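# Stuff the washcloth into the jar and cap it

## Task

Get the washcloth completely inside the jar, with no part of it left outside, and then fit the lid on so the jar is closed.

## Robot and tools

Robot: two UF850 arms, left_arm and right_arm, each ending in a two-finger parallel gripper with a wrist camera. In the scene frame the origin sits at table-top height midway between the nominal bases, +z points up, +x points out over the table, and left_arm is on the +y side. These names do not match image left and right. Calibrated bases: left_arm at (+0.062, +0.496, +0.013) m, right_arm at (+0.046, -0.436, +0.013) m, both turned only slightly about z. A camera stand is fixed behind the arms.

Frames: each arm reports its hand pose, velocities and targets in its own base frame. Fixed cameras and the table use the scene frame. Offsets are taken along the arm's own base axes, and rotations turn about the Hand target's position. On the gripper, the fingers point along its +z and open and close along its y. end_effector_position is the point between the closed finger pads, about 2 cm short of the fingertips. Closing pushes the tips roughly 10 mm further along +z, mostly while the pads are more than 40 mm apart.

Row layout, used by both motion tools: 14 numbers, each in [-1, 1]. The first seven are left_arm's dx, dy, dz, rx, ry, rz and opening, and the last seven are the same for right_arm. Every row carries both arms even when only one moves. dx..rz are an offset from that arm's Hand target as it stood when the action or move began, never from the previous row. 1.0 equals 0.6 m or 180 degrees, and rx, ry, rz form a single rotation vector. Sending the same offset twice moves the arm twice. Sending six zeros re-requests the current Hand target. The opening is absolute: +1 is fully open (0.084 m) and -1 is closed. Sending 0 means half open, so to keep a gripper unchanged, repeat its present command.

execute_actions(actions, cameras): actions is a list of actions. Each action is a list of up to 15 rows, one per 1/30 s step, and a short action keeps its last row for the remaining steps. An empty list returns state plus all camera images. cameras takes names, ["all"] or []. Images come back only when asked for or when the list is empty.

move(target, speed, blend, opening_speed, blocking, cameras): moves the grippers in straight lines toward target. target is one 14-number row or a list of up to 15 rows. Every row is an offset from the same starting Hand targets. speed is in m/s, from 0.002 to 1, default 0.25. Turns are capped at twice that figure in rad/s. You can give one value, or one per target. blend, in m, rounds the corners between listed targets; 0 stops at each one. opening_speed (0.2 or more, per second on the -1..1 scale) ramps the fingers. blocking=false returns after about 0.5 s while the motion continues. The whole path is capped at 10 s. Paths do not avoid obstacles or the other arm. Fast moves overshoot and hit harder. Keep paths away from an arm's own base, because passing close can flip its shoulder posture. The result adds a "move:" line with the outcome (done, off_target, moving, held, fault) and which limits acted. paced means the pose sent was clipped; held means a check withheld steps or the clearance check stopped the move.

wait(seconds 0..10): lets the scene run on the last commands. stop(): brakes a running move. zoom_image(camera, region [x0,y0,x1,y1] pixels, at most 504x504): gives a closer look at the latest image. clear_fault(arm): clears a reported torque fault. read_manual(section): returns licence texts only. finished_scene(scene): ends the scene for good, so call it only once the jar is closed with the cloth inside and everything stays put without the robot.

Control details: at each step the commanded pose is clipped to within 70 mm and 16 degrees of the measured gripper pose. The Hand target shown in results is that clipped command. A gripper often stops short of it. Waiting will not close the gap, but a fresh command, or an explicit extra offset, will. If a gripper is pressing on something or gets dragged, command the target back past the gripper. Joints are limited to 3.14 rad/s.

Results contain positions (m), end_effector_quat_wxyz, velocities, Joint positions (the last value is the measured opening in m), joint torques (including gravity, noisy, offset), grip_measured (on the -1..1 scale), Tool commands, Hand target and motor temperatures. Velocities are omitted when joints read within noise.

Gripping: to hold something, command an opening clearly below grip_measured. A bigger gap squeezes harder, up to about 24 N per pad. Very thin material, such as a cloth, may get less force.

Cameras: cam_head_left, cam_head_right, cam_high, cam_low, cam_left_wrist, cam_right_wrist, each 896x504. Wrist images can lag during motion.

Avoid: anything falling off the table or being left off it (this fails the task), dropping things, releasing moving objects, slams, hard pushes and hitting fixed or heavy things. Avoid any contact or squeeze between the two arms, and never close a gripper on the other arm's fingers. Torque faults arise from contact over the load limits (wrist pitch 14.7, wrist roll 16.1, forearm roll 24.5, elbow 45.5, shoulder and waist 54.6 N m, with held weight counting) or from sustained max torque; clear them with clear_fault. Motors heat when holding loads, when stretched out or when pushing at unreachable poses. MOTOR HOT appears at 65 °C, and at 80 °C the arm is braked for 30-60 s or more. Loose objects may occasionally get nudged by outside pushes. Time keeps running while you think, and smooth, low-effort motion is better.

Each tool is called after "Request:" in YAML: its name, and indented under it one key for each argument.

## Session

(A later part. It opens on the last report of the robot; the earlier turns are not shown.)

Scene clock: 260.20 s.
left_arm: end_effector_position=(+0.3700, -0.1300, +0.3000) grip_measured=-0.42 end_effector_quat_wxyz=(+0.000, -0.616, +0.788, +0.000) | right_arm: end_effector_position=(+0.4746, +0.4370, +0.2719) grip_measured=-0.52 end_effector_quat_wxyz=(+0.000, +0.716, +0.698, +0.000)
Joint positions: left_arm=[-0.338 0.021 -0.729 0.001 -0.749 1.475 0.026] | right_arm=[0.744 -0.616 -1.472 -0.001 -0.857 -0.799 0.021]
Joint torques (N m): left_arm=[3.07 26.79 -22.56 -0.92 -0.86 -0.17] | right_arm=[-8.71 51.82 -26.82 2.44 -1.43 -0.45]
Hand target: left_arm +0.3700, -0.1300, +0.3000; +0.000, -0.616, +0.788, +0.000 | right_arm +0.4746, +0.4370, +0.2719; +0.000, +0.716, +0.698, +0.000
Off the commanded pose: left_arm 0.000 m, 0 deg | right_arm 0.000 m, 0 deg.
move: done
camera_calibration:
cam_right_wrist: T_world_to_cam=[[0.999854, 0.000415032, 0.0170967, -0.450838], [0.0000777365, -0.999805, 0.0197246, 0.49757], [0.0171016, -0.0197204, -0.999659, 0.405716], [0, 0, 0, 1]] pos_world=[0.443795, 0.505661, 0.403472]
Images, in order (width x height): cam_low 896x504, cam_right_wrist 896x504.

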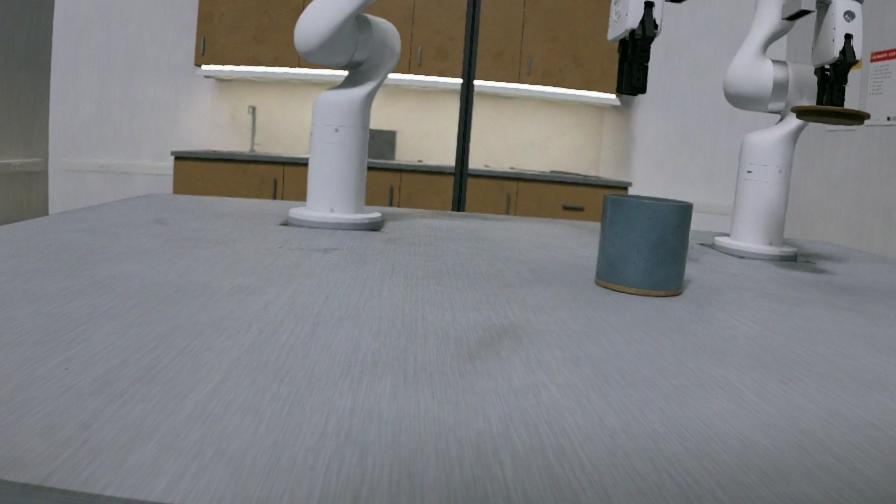

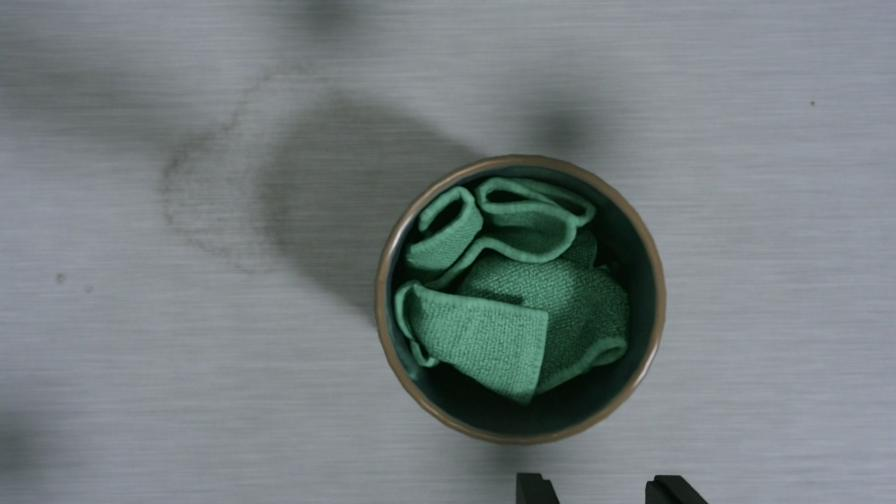

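Request:
move:
  target:
    - [0.02, -0.06, 0, 0, 0, 0, -1, -0.1, -0.3, 0.06, 0, 0, 0, -0.5]
    - [0.1232, -0.3717, 0, 0, 0, 0, -1, -0.291, -0.5617, 0.1302, 0, 0, 0, -0.5]
  speed: [0.35, 0.3]
  blend: [0.04, 0]
  cameras: ["cam_low", "cam_left_wrist"]

Request:
zoom_image:
  camera: "cam_left_wrist"
  region: [300, 10, 620, 300]

Scene clock: 277.97 s.
left_arm: end_effector_position=(+0.4439, -0.3530, +0.3000) grip_measured=-0.42 end_effector_quat_wxyz=(+0.000, -0.616, +0.788, +0.000) | right_arm: end_effector_position=(+0.3000, +0.1000, +0.3500) grip_measured=-0.52 end_effector_quat_wxyz=(+0.000, +0.716, +0.698, +0.000)
Joint positions: left_arm=[-0.672 -0.401 -1.227 0.001 -0.825 1.141 0.026] | right_arm=[0.322 0.291 -0.619 -0.001 -0.91 -1.221 0.021]
Joint torques (N m): left_arm=[-6.62 37.63 -27.3 1.7 -1.06 -0.83] | right_arm=[-8.3 16.2 -27.21 2.6 -1.47 -0.45]
Hand target: left_arm +0.4439, -0.3530, +0.3000; +0.000, -0.616, +0.788, +0.000 | right_arm +0.3000, +0.0999, +0.3501; +0.000, +0.716, +0.698, +0.000
Off the commanded pose: left_arm 0.000 m, 0 deg | right_arm 0.000 m, 0 deg.
move: done
camera_calibration:
cam_left_wrist: T_world_to_cam=[[-0.972963, 0.230952, -0.00197145, 0.548013], [0.230959, 0.972952, -0.00475825, 0.30798], [0.000819198, -0.00508493, -0.999987, 0.427835], [0, 0, 0, 1]] pos_world=[0.461715, -0.424038, 0.430375]
Images, in order (width x height): cam_low 896x504, cam_left_wrist 896x504.

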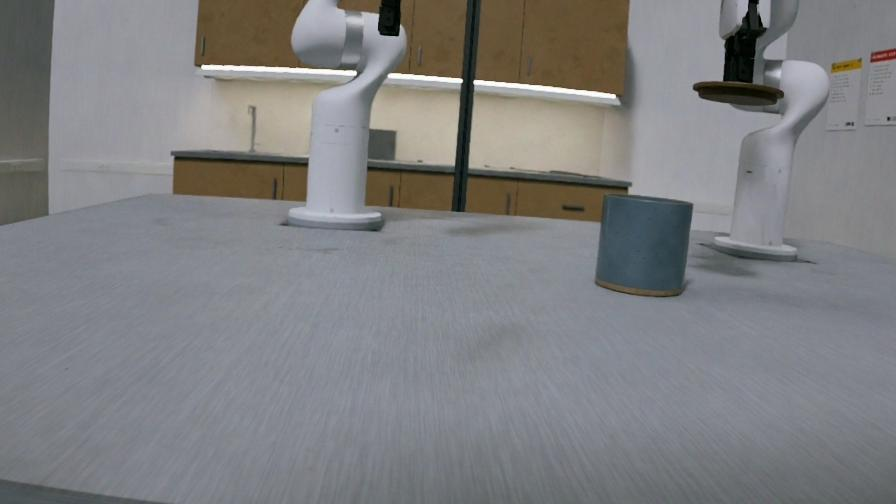

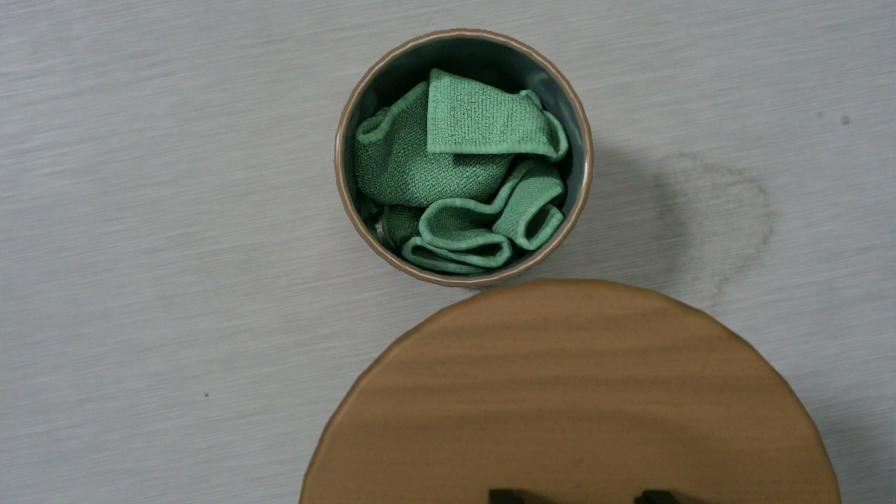

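Scaled by 1.575 from the camera's 896x504 image, which has a finer 1280x720 frame.

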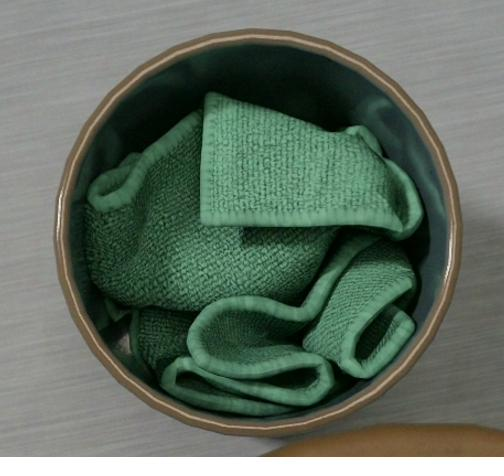

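Request:
move:
  target:
    - [-0.0115,-0.1967,-0.1,0,0,0,-1,0,0,0,0,0,0,-0.5]
    - [-0.0115,-0.1967,-0.2167,0,0,0,-1,0,0,0,0,0,0,-0.5]
  speed: 0.2
  blend: [0.03,0]
  cameras: ["cam_low","cam_left_wrist","cam_head_left"]

Scene clock: 291.57 s.
left_arm: end_effector_position=(+0.4370, -0.4710, +0.1700) grip_measured=-0.42 end_effector_quat_wxyz=(+0.000, -0.616, +0.788, +0.000) | right_arm: end_effector_position=(+0.3000, +0.0999, +0.3501) grip_measured=-0.52 end_effector_quat_wxyz=(+0.000, +0.716, +0.698, +0.000)
Joint positions: left_arm=[-0.823 -0.73 -1.401 0.001 -0.671 0.99 0.026] | right_arm=[0.322 0.292 -0.619 -0.001 -0.91 -1.221 0.021]
Joint torques (N m): left_arm=[-6.44 48.04 -25.4 1.63 1.08 -0.87] | right_arm=[-8.44 17.52 -27.21 2.48 -1.4 -0.02]
Hand target: left_arm +0.4370, -0.4710, +0.1699; +0.000, -0.616, +0.788, +0.000 | right_arm +0.3000, +0.0999, +0.3501; +0.000, +0.716, +0.698, +0.000
Off the commanded pose: left_arm 0.000 m, 0 deg | right_arm 0.000 m, 0 deg.
move: done
camera_calibration:
cam_left_wrist: T_world_to_cam=[[-0.972963, 0.230952, -0.00197145, 0.568296], [0.230959, 0.972952, -0.00475825, 0.423763], [0.000819198, -0.00508493, -0.999987, 0.297242], [0, 0, 0, 1]] pos_world=[0.454815, -0.542038, 0.300375]
Images, in order (width x height): cam_head_left 896x504, cam_low 896x504, cam_left_wrist 896x504.

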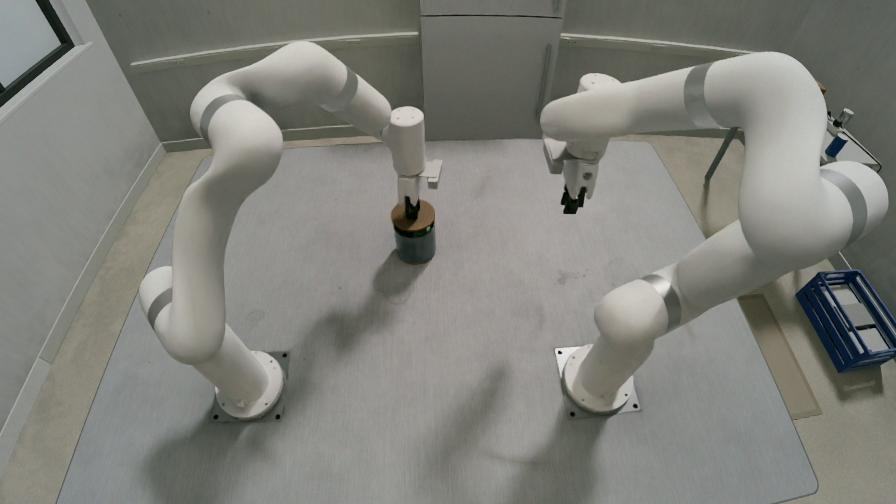

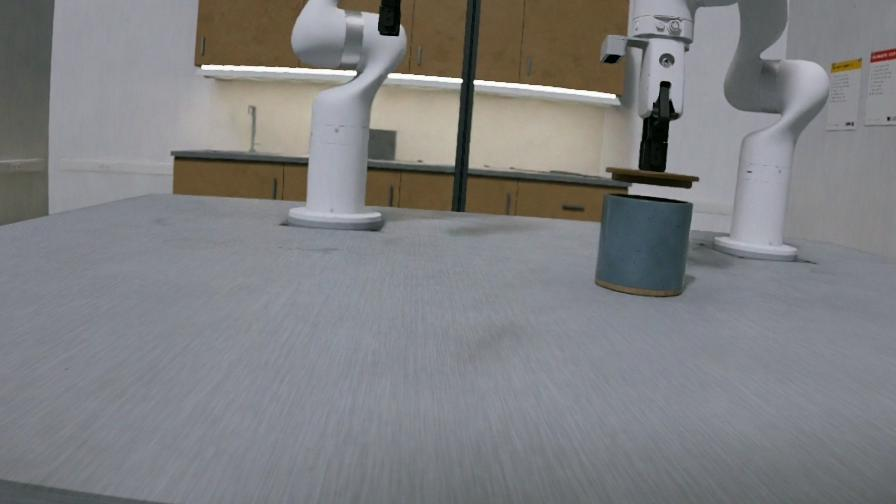

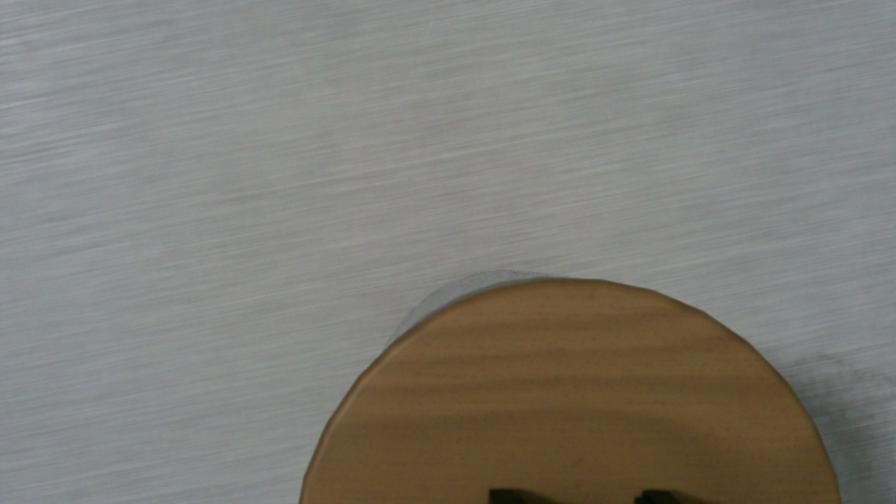

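Request:
zoom_image:
  camera: "cam_low"
  region: [590, 150, 720, 300]

Request:
zoom_image:
  camera: "cam_low"
  region: [595, 160, 655, 215]

Request:
zoom_image:
  camera: "cam_low"
  region: [650, 160, 710, 215]

Request:
zoom_image:
  camera: "cam_left_wrist"
  region: [280, 240, 780, 504]

Scaled by 3.360 from the camera's 896x504 image, which has a finer 1280x720 frame.

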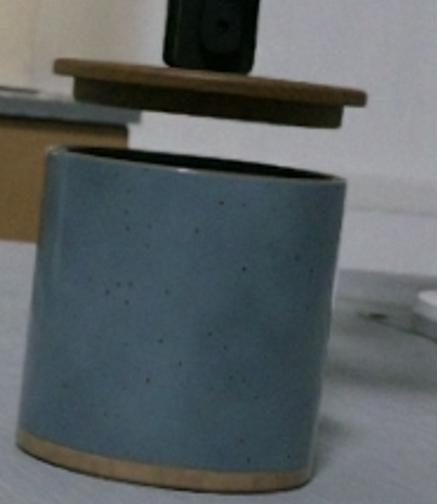

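Scaled by 8.400 from the camera's 896x504 image, which has a finer 1280x720 frame.

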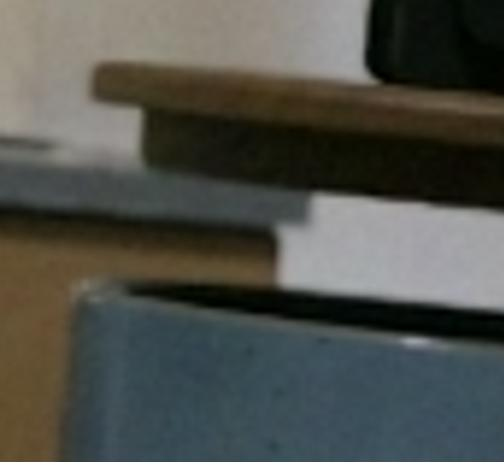

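Scaled by 8.400 from the camera's 896x504 image, which has a finer 1280x720 frame.

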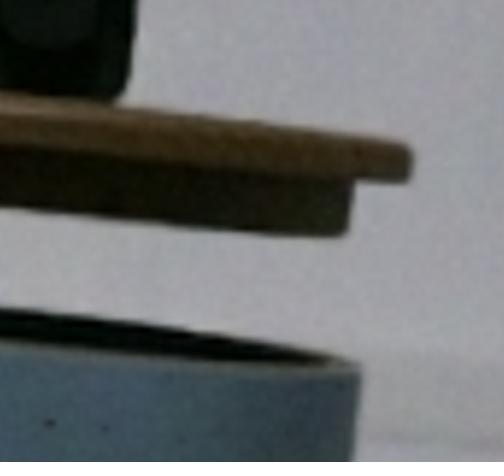

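Scaled by 1.008 from the camera's 896x504 image, which has a finer 1280x720 frame.

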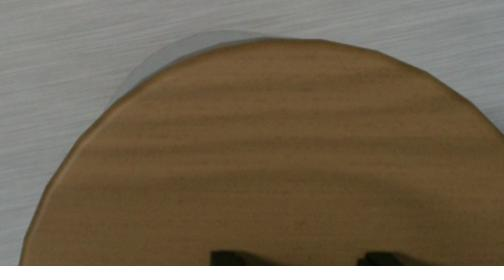

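Request:
zoom_image:
  camera: "cam_left_wrist"
  region: [370, 250, 610, 370]

Request:
zoom_image:
  camera: "cam_left_wrist"
  region: [280, 384, 520, 504]

Request:
zoom_image:
  camera: "cam_left_wrist"
  region: [640, 384, 880, 504]

Scaled by 2.100 from the camera's 896x504 image, which has a finer 1280x720 frame.

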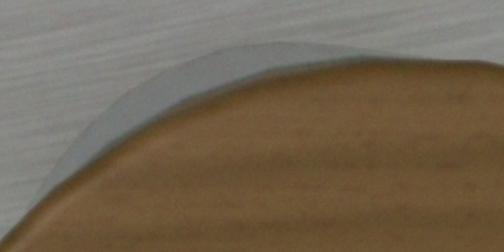

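Scaled by 2.100 from the camera's 896x504 image, which has a finer 1280x720 frame.

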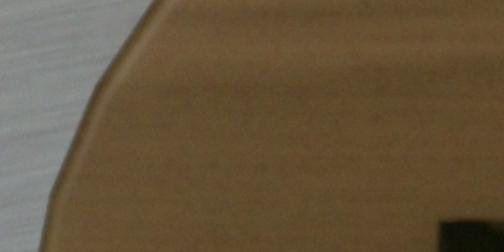

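Scaled by 2.100 from the camera's 896x504 image, which has a finer 1280x720 frame.

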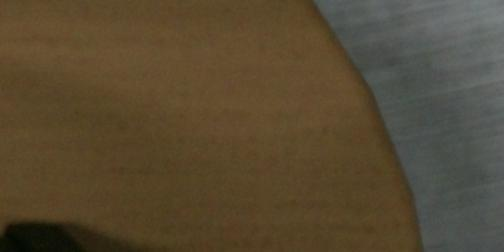

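Request:
move:
  target: [0,-0.0033,-0.02,0,0,0,-1,0,0,0,0,0,0,-0.5]
  speed: 0.06
  cameras: ["cam_low","cam_head_left"]

Request:
zoom_image:
  camera: "cam_low"
  region: [595, 160, 655, 215]

Request:
zoom_image:
  camera: "cam_low"
  region: [650, 160, 710, 215]

Request:
zoom_image:
  camera: "cam_head_left"
  region: [375, 180, 455, 270]

Scene clock: 316.27 s.
left_arm: end_effector_position=(+0.4370, -0.4730, +0.1580) grip_measured=-0.42 end_effector_quat_wxyz=(+0.000, -0.616, +0.788, +0.000) | right_arm: end_effector_position=(+0.3000, +0.0999, +0.3501) grip_measured=-0.52 end_effector_quat_wxyz=(+0.000, +0.716, +0.698, +0.000)
Joint positions: left_arm=[-0.825 -0.75 -1.403 0.001 -0.653 0.988 0.026] | right_arm=[0.322 0.292 -0.619 -0.001 -0.91 -1.221 0.021]
Joint torques (N m): left_arm=[-6.11 48.62 -25.5 1.32 1.17 -0.79] | right_arm=[-8.01 17.36 -27.18 2.54 -1.28 0.2]
Hand target: left_arm +0.4370, -0.4730, +0.1579; +0.000, -0.616, +0.788, +0.000 | right_arm +0.3000, +0.0999, +0.3501; +0.000, +0.716, +0.698, +0.000
Off the commanded pose: left_arm 0.000 m, 0 deg | right_arm 0.000 m, 0 deg.
move: done
Images, in order (width x height): cam_head_left 896x504, cam_low 896x504.

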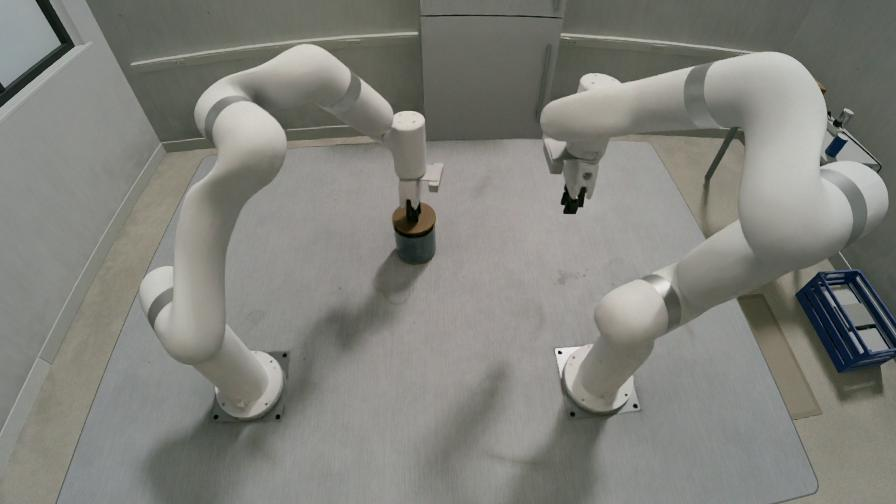

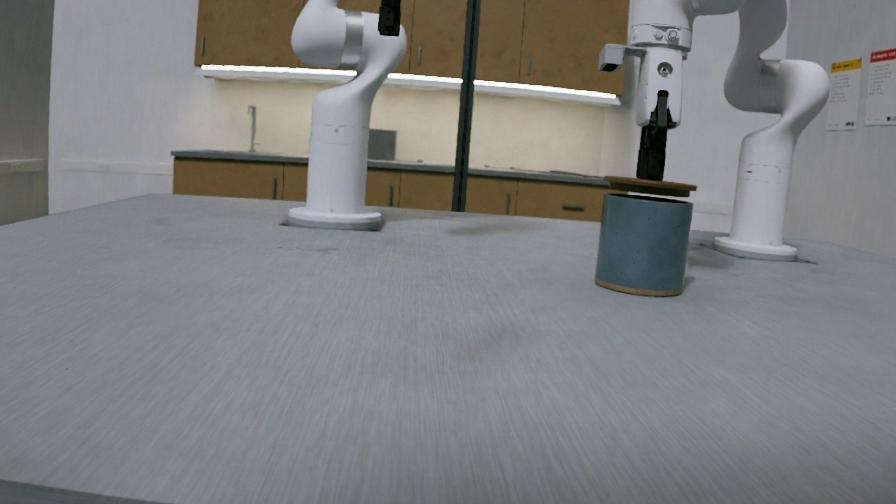

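Scaled by 8.400 from the camera's 896x504 image, which has a finer 1280x720 frame.

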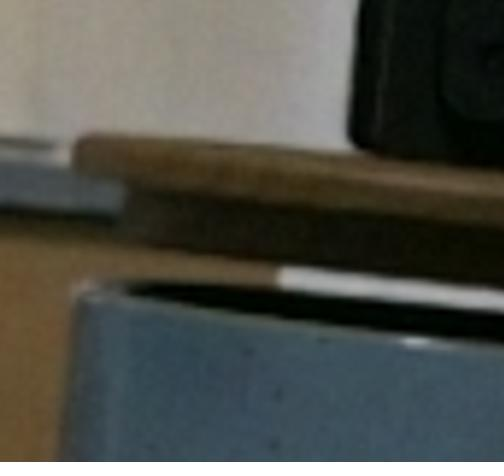

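Scaled by 8.400 from the camera's 896x504 image, which has a finer 1280x720 frame.

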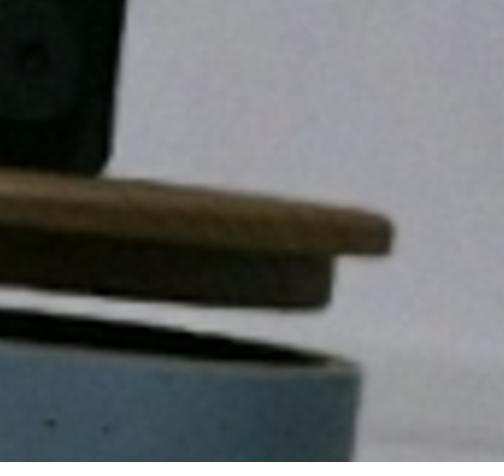

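Scaled by 5.600 from the camera's 896x504 image, which has a finer 1280x720 frame.

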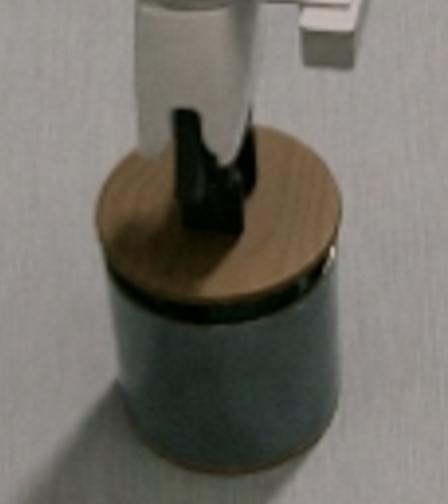

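Request:
move:
  target: [0,0,-0.02,0,0,0,-1,0,0,0,0,0,0,-0.5]
  speed: 0.03
  cameras: ["cam_low"]

Request:
zoom_image:
  camera: "cam_low"
  region: [595, 160, 655, 215]

Request:
zoom_image:
  camera: "cam_low"
  region: [650, 160, 710, 215]

Scene clock: 321.57 s.
left_arm: end_effector_position=(+0.4370, -0.4730, +0.1460) grip_measured=-0.42 end_effector_quat_wxyz=(+0.000, -0.616, +0.788, +0.000) | right_arm: end_effector_position=(+0.3000, +0.0999, +0.3501) grip_measured=-0.52 end_effector_quat_wxyz=(+0.000, +0.716, +0.698, +0.000)
Joint positions: left_arm=[-0.825 -0.767 -1.401 0.001 -0.634 0.987 0.026] | right_arm=[0.322 0.292 -0.619 -0.001 -0.91 -1.221 0.021]
Joint torques (N m): left_arm=[-6.35 49.76 -20.28 1.6 1.09 -0.77] | right_arm=[-8.29 17.53 -27.09 2.67 -1.24 0.2]
Hand target: left_arm +0.4370, -0.4730, +0.1459; +0.000, -0.616, +0.788, +0.000 | right_arm +0.3000, +0.0999, +0.3501; +0.000, +0.716, +0.698, +0.000
Off the commanded pose: left_arm 0.000 m, 0 deg | right_arm 0.000 m, 0 deg.
move: done
Images, in order (width x height): cam_low 896x504.

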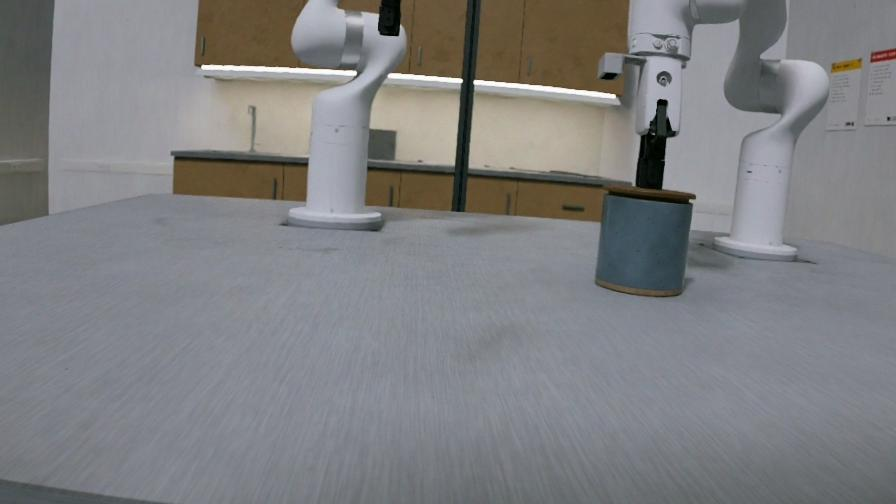

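Scaled by 8.400 from the camera's 896x504 image, which has a finer 1280x720 frame.

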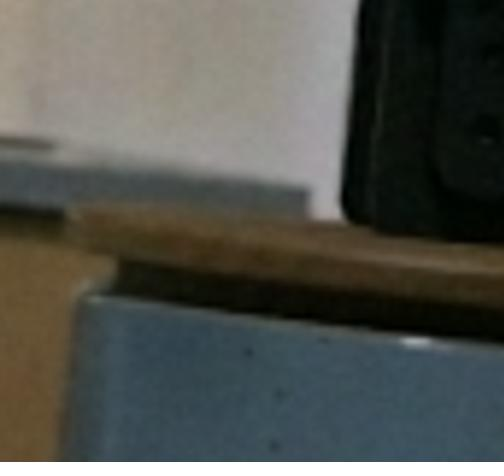

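Scaled by 8.400 from the camera's 896x504 image, which has a finer 1280x720 frame.

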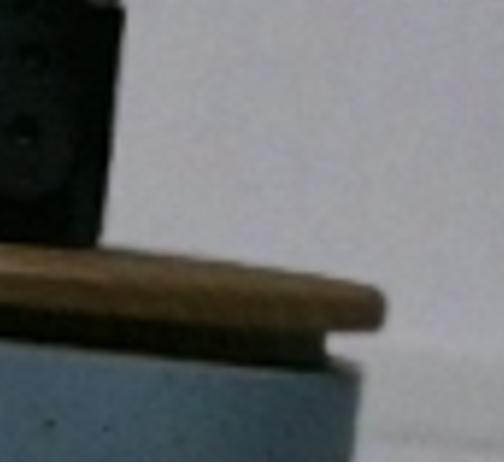

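Request:
move:
  target: [0,0,-0.0058,0,0,0,-1,0,0,0,0,0,0,-0.5]
  speed: 0.02
  cameras: ["cam_low"]

Request:
zoom_image:
  camera: "cam_low"
  region: [595, 160, 655, 215]

Request:
zoom_image:
  camera: "cam_low"
  region: [650, 160, 710, 215]

Scene clock: 325.20 s.
left_arm: end_effector_position=(+0.4370, -0.4730, +0.1425) grip_measured=-0.42 end_effector_quat_wxyz=(+0.000, -0.616, +0.788, +0.000) | right_arm: end_effector_position=(+0.3000, +0.0999, +0.3501) grip_measured=-0.52 end_effector_quat_wxyz=(+0.000, +0.716, +0.698, +0.000)
Joint positions: left_arm=[-0.825 -0.772 -1.401 0.001 -0.628 0.987 0.026] | right_arm=[0.322 0.292 -0.619 -0.001 -0.91 -1.221 0.021]
Joint torques (N m): left_arm=[-6.57 49.78 -20.38 1.37 1.15 -0.74] | right_arm=[-8.3 17.51 -27.41 2.4 -1.14 0.21]
Hand target: left_arm +0.4370, -0.4730, +0.1425; +0.000, -0.616, +0.788, +0.000 | right_arm +0.3000, +0.0999, +0.3501; +0.000, +0.716, +0.698, +0.000
Off the commanded pose: left_arm 0.000 m, 0 deg | right_arm 0.000 m, 0 deg.
move: done
Images, in order (width x height): cam_low 896x504.

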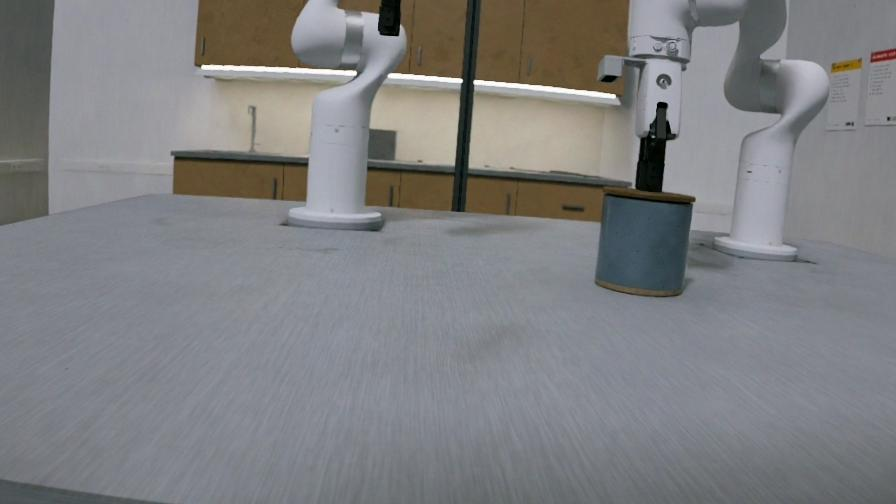

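Scaled by 8.400 from the camera's 896x504 image, which has a finer 1280x720 frame.

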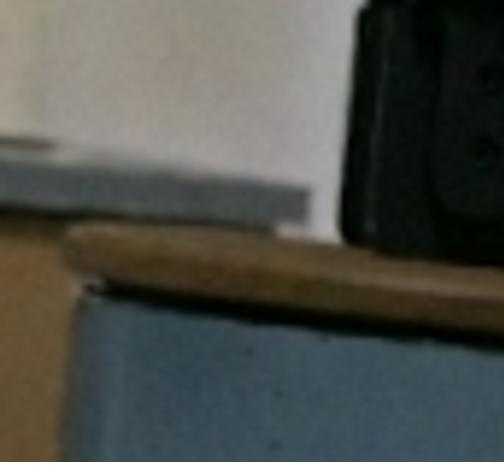

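Scaled by 8.400 from the camera's 896x504 image, which has a finer 1280x720 frame.

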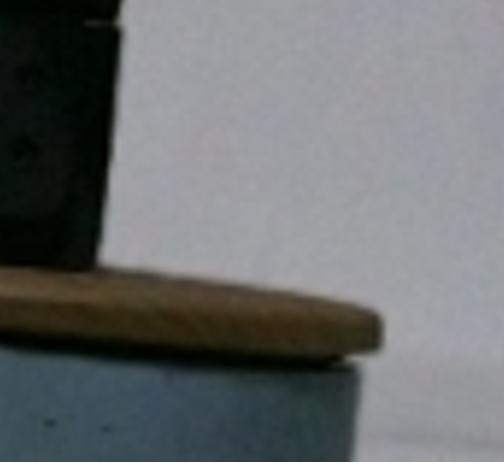

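Request:
move:
  target: [0,0,-0.0047,0,0,0,-1,0,0,0,0,0,0,-0.5]
  speed: 0.015
  cameras: ["cam_low"]

Request:
zoom_image:
  camera: "cam_low"
  region: [590, 170, 710, 220]

Scene clock: 327.93 s.
left_arm: end_effector_position=(+0.4370, -0.4730, +0.1399) grip_measured=-0.42 end_effector_quat_wxyz=(+0.000, -0.616, +0.788, +0.000) | right_arm: end_effector_position=(+0.3000, +0.0999, +0.3501) grip_measured=-0.52 end_effector_quat_wxyz=(+0.000, +0.716, +0.698, +0.000)
Joint positions: left_arm=[-0.825 -0.776 -1.4 0.001 -0.624 0.987 0.026] | right_arm=[0.322 0.292 -0.619 -0.001 -0.91 -1.221 0.021]
Joint torques (N m): left_arm=[-6.11 21.33 -14.75 1.4 4.67 -0.83] | right_arm=[-8.18 18.04 -27.32 2.36 -1.03 0.25]
Hand target: left_arm +0.4370, -0.4730, +0.1396; +0.000, -0.616, +0.788, +0.000 | right_arm +0.3000, +0.0999, +0.3501; +0.000, +0.716, +0.698, +0.000
Off the commanded pose: left_arm 0.000 m, 0 deg | right_arm 0.000 m, 0 deg.
move: done
Images, in order (width x height): cam_low 896x504.

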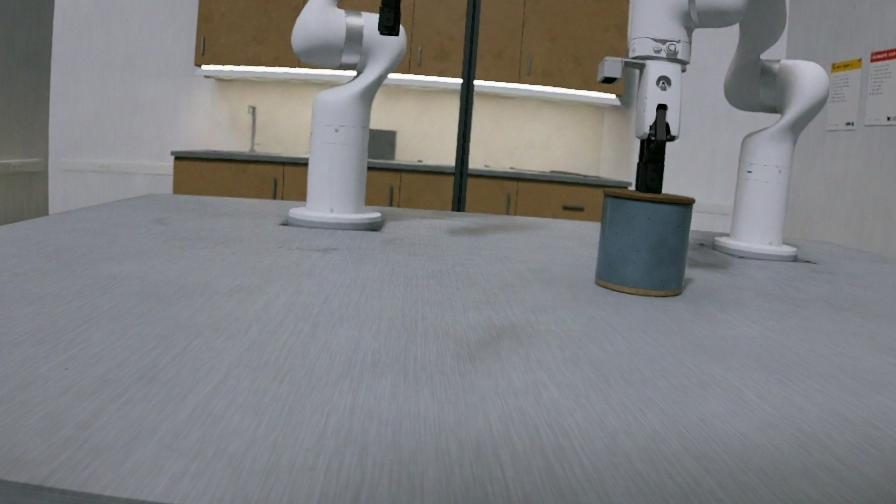

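Scaled by 4.200 from the camera's 896x504 image, which has a finer 1280x720 frame.

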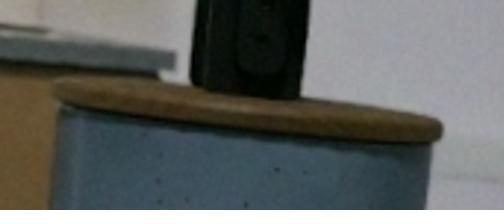

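Request:
move:
  target:
    - [0,0,0.001,0,0,0,-1,0,0,0,0,0,0,-0.5]
    - [0,0,0.001,0,0,0,0.1,0,0,0,0,0,0,-0.5]
  speed: 0.02
  opening_speed: 0.8

Request:
move:
  target:
    - [0,0,0.06,0,0,0,0.1,0,0,0,0,0,0,-0.5]
    - [0,0,0.25,0,0,0,0.1,0,0,0,0,0,0,-0.5]
  speed: [0.06,0.2]
  blend: [0.02,0]
  cameras: ["cam_low","cam_head_left","cam_left_wrist"]

Request:
zoom_image:
  camera: "cam_low"
  region: [590, 160, 710, 310]

Scene clock: 333.53 s.
left_arm: end_effector_position=(+0.4370, -0.4730, +0.1402) grip_measured=+0.09 end_effector_quat_wxyz=(+0.000, -0.616, +0.788, +0.000) | right_arm: end_effector_position=(+0.3000, +0.0999, +0.3501) grip_measured=-0.52 end_effector_quat_wxyz=(+0.000, +0.716, +0.698, +0.000)
Joint positions: left_arm=[-0.825 -0.776 -1.4 0.001 -0.625 0.987 0.048] | right_arm=[0.322 0.292 -0.619 -0.001 -0.91 -1.221 0.021]
Joint torques (N m): left_arm=[-3.89 54.29 -23.92 1.15 -0.92 -0.44] | right_arm=[-7.69 17.43 -26.98 2.17 -0.96 0.22]
Hand target: left_arm +0.4370, -0.4730, +0.1402; +0.000, -0.616, +0.788, +0.000 | right_arm +0.3000, +0.0999, +0.3501; +0.000, +0.716, +0.698, +0.000
Off the commanded pose: left_arm 0.000 m, 0 deg | right_arm 0.000 m, 0 deg.
move: done

Scene clock: 335.10 s.
left_arm: end_effector_position=(+0.4370, -0.4730, +0.2902) grip_measured=+0.09 end_effector_quat_wxyz=(+0.000, -0.616, +0.788, +0.000) | right_arm: end_effector_position=(+0.3000, +0.0999, +0.3501) grip_measured=-0.52 end_effector_quat_wxyz=(+0.000, +0.716, +0.698, +0.000)
Joint positions: left_arm=[-0.825 -0.595 -1.484 0.001 -0.888 0.988 0.048] | right_arm=[0.322 0.292 -0.619 -0.001 -0.91 -1.221 0.021]
Joint torques (N m): left_arm=[-3.93 60.82 -27.29 -0.77 -1.24 0.46] | right_arm=[-8.39 17.41 -27.14 2.12 -0.92 0.22]
Hand target: left_arm +0.4370, -0.4730, +0.2902; +0.000, -0.616, +0.788, +0.000 | right_arm +0.3000, +0.0999, +0.3501; +0.000, +0.716, +0.698, +0.000
Off the commanded pose: left_arm 0.000 m, 0 deg | right_arm 0.000 m, 0 deg.
move: done; blend cut to 0.018 m at target 1
camera_calibration:
cam_left_wrist: T_world_to_cam=[[-0.972963, 0.230952, -0.00197145, 0.568994], [0.230959, 0.972952, -0.00475825, 0.426281], [0.000819198, -0.00508493, -0.999987, 0.417431], [0, 0, 0, 1]] pos_world=[0.454815, -0.544038, 0.420575]
Images, in order (width x height): cam_head_left 896x504, cam_low 896x504, cam_left_wrist 896x504.

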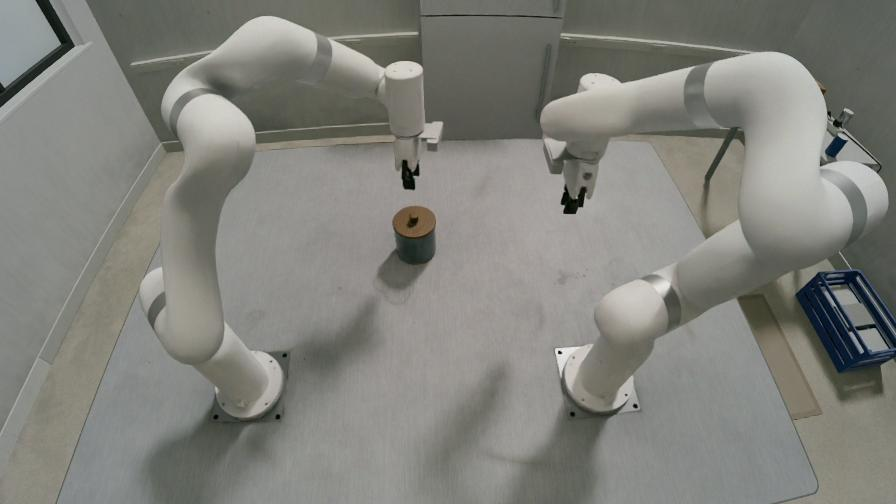

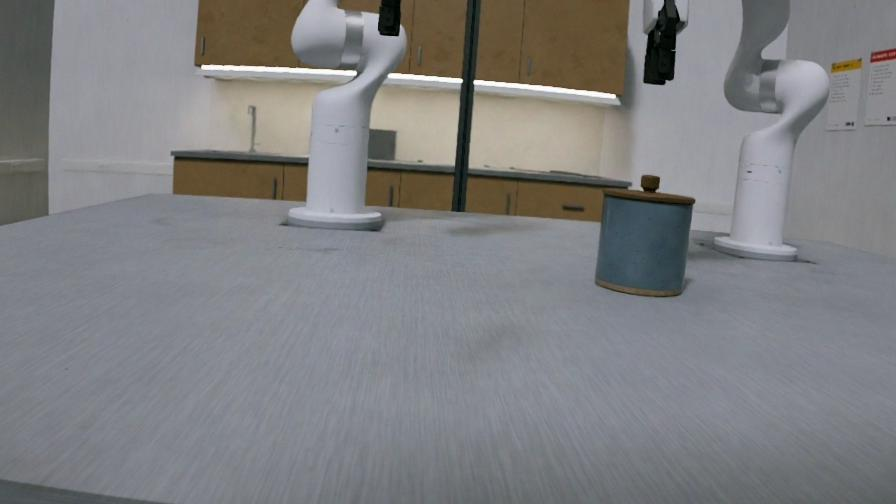

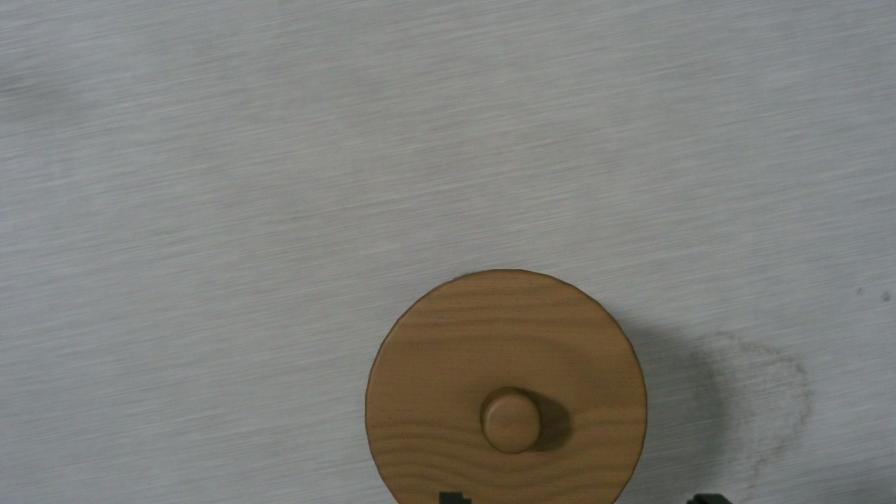

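Scaled by 3.360 from the camera's 896x504 image, which has a finer 1280x720 frame.

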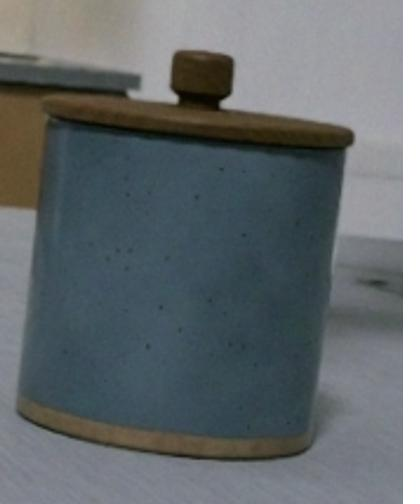

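Request:
finished_scene:
  scene: 2

The scene is finished: the task was done.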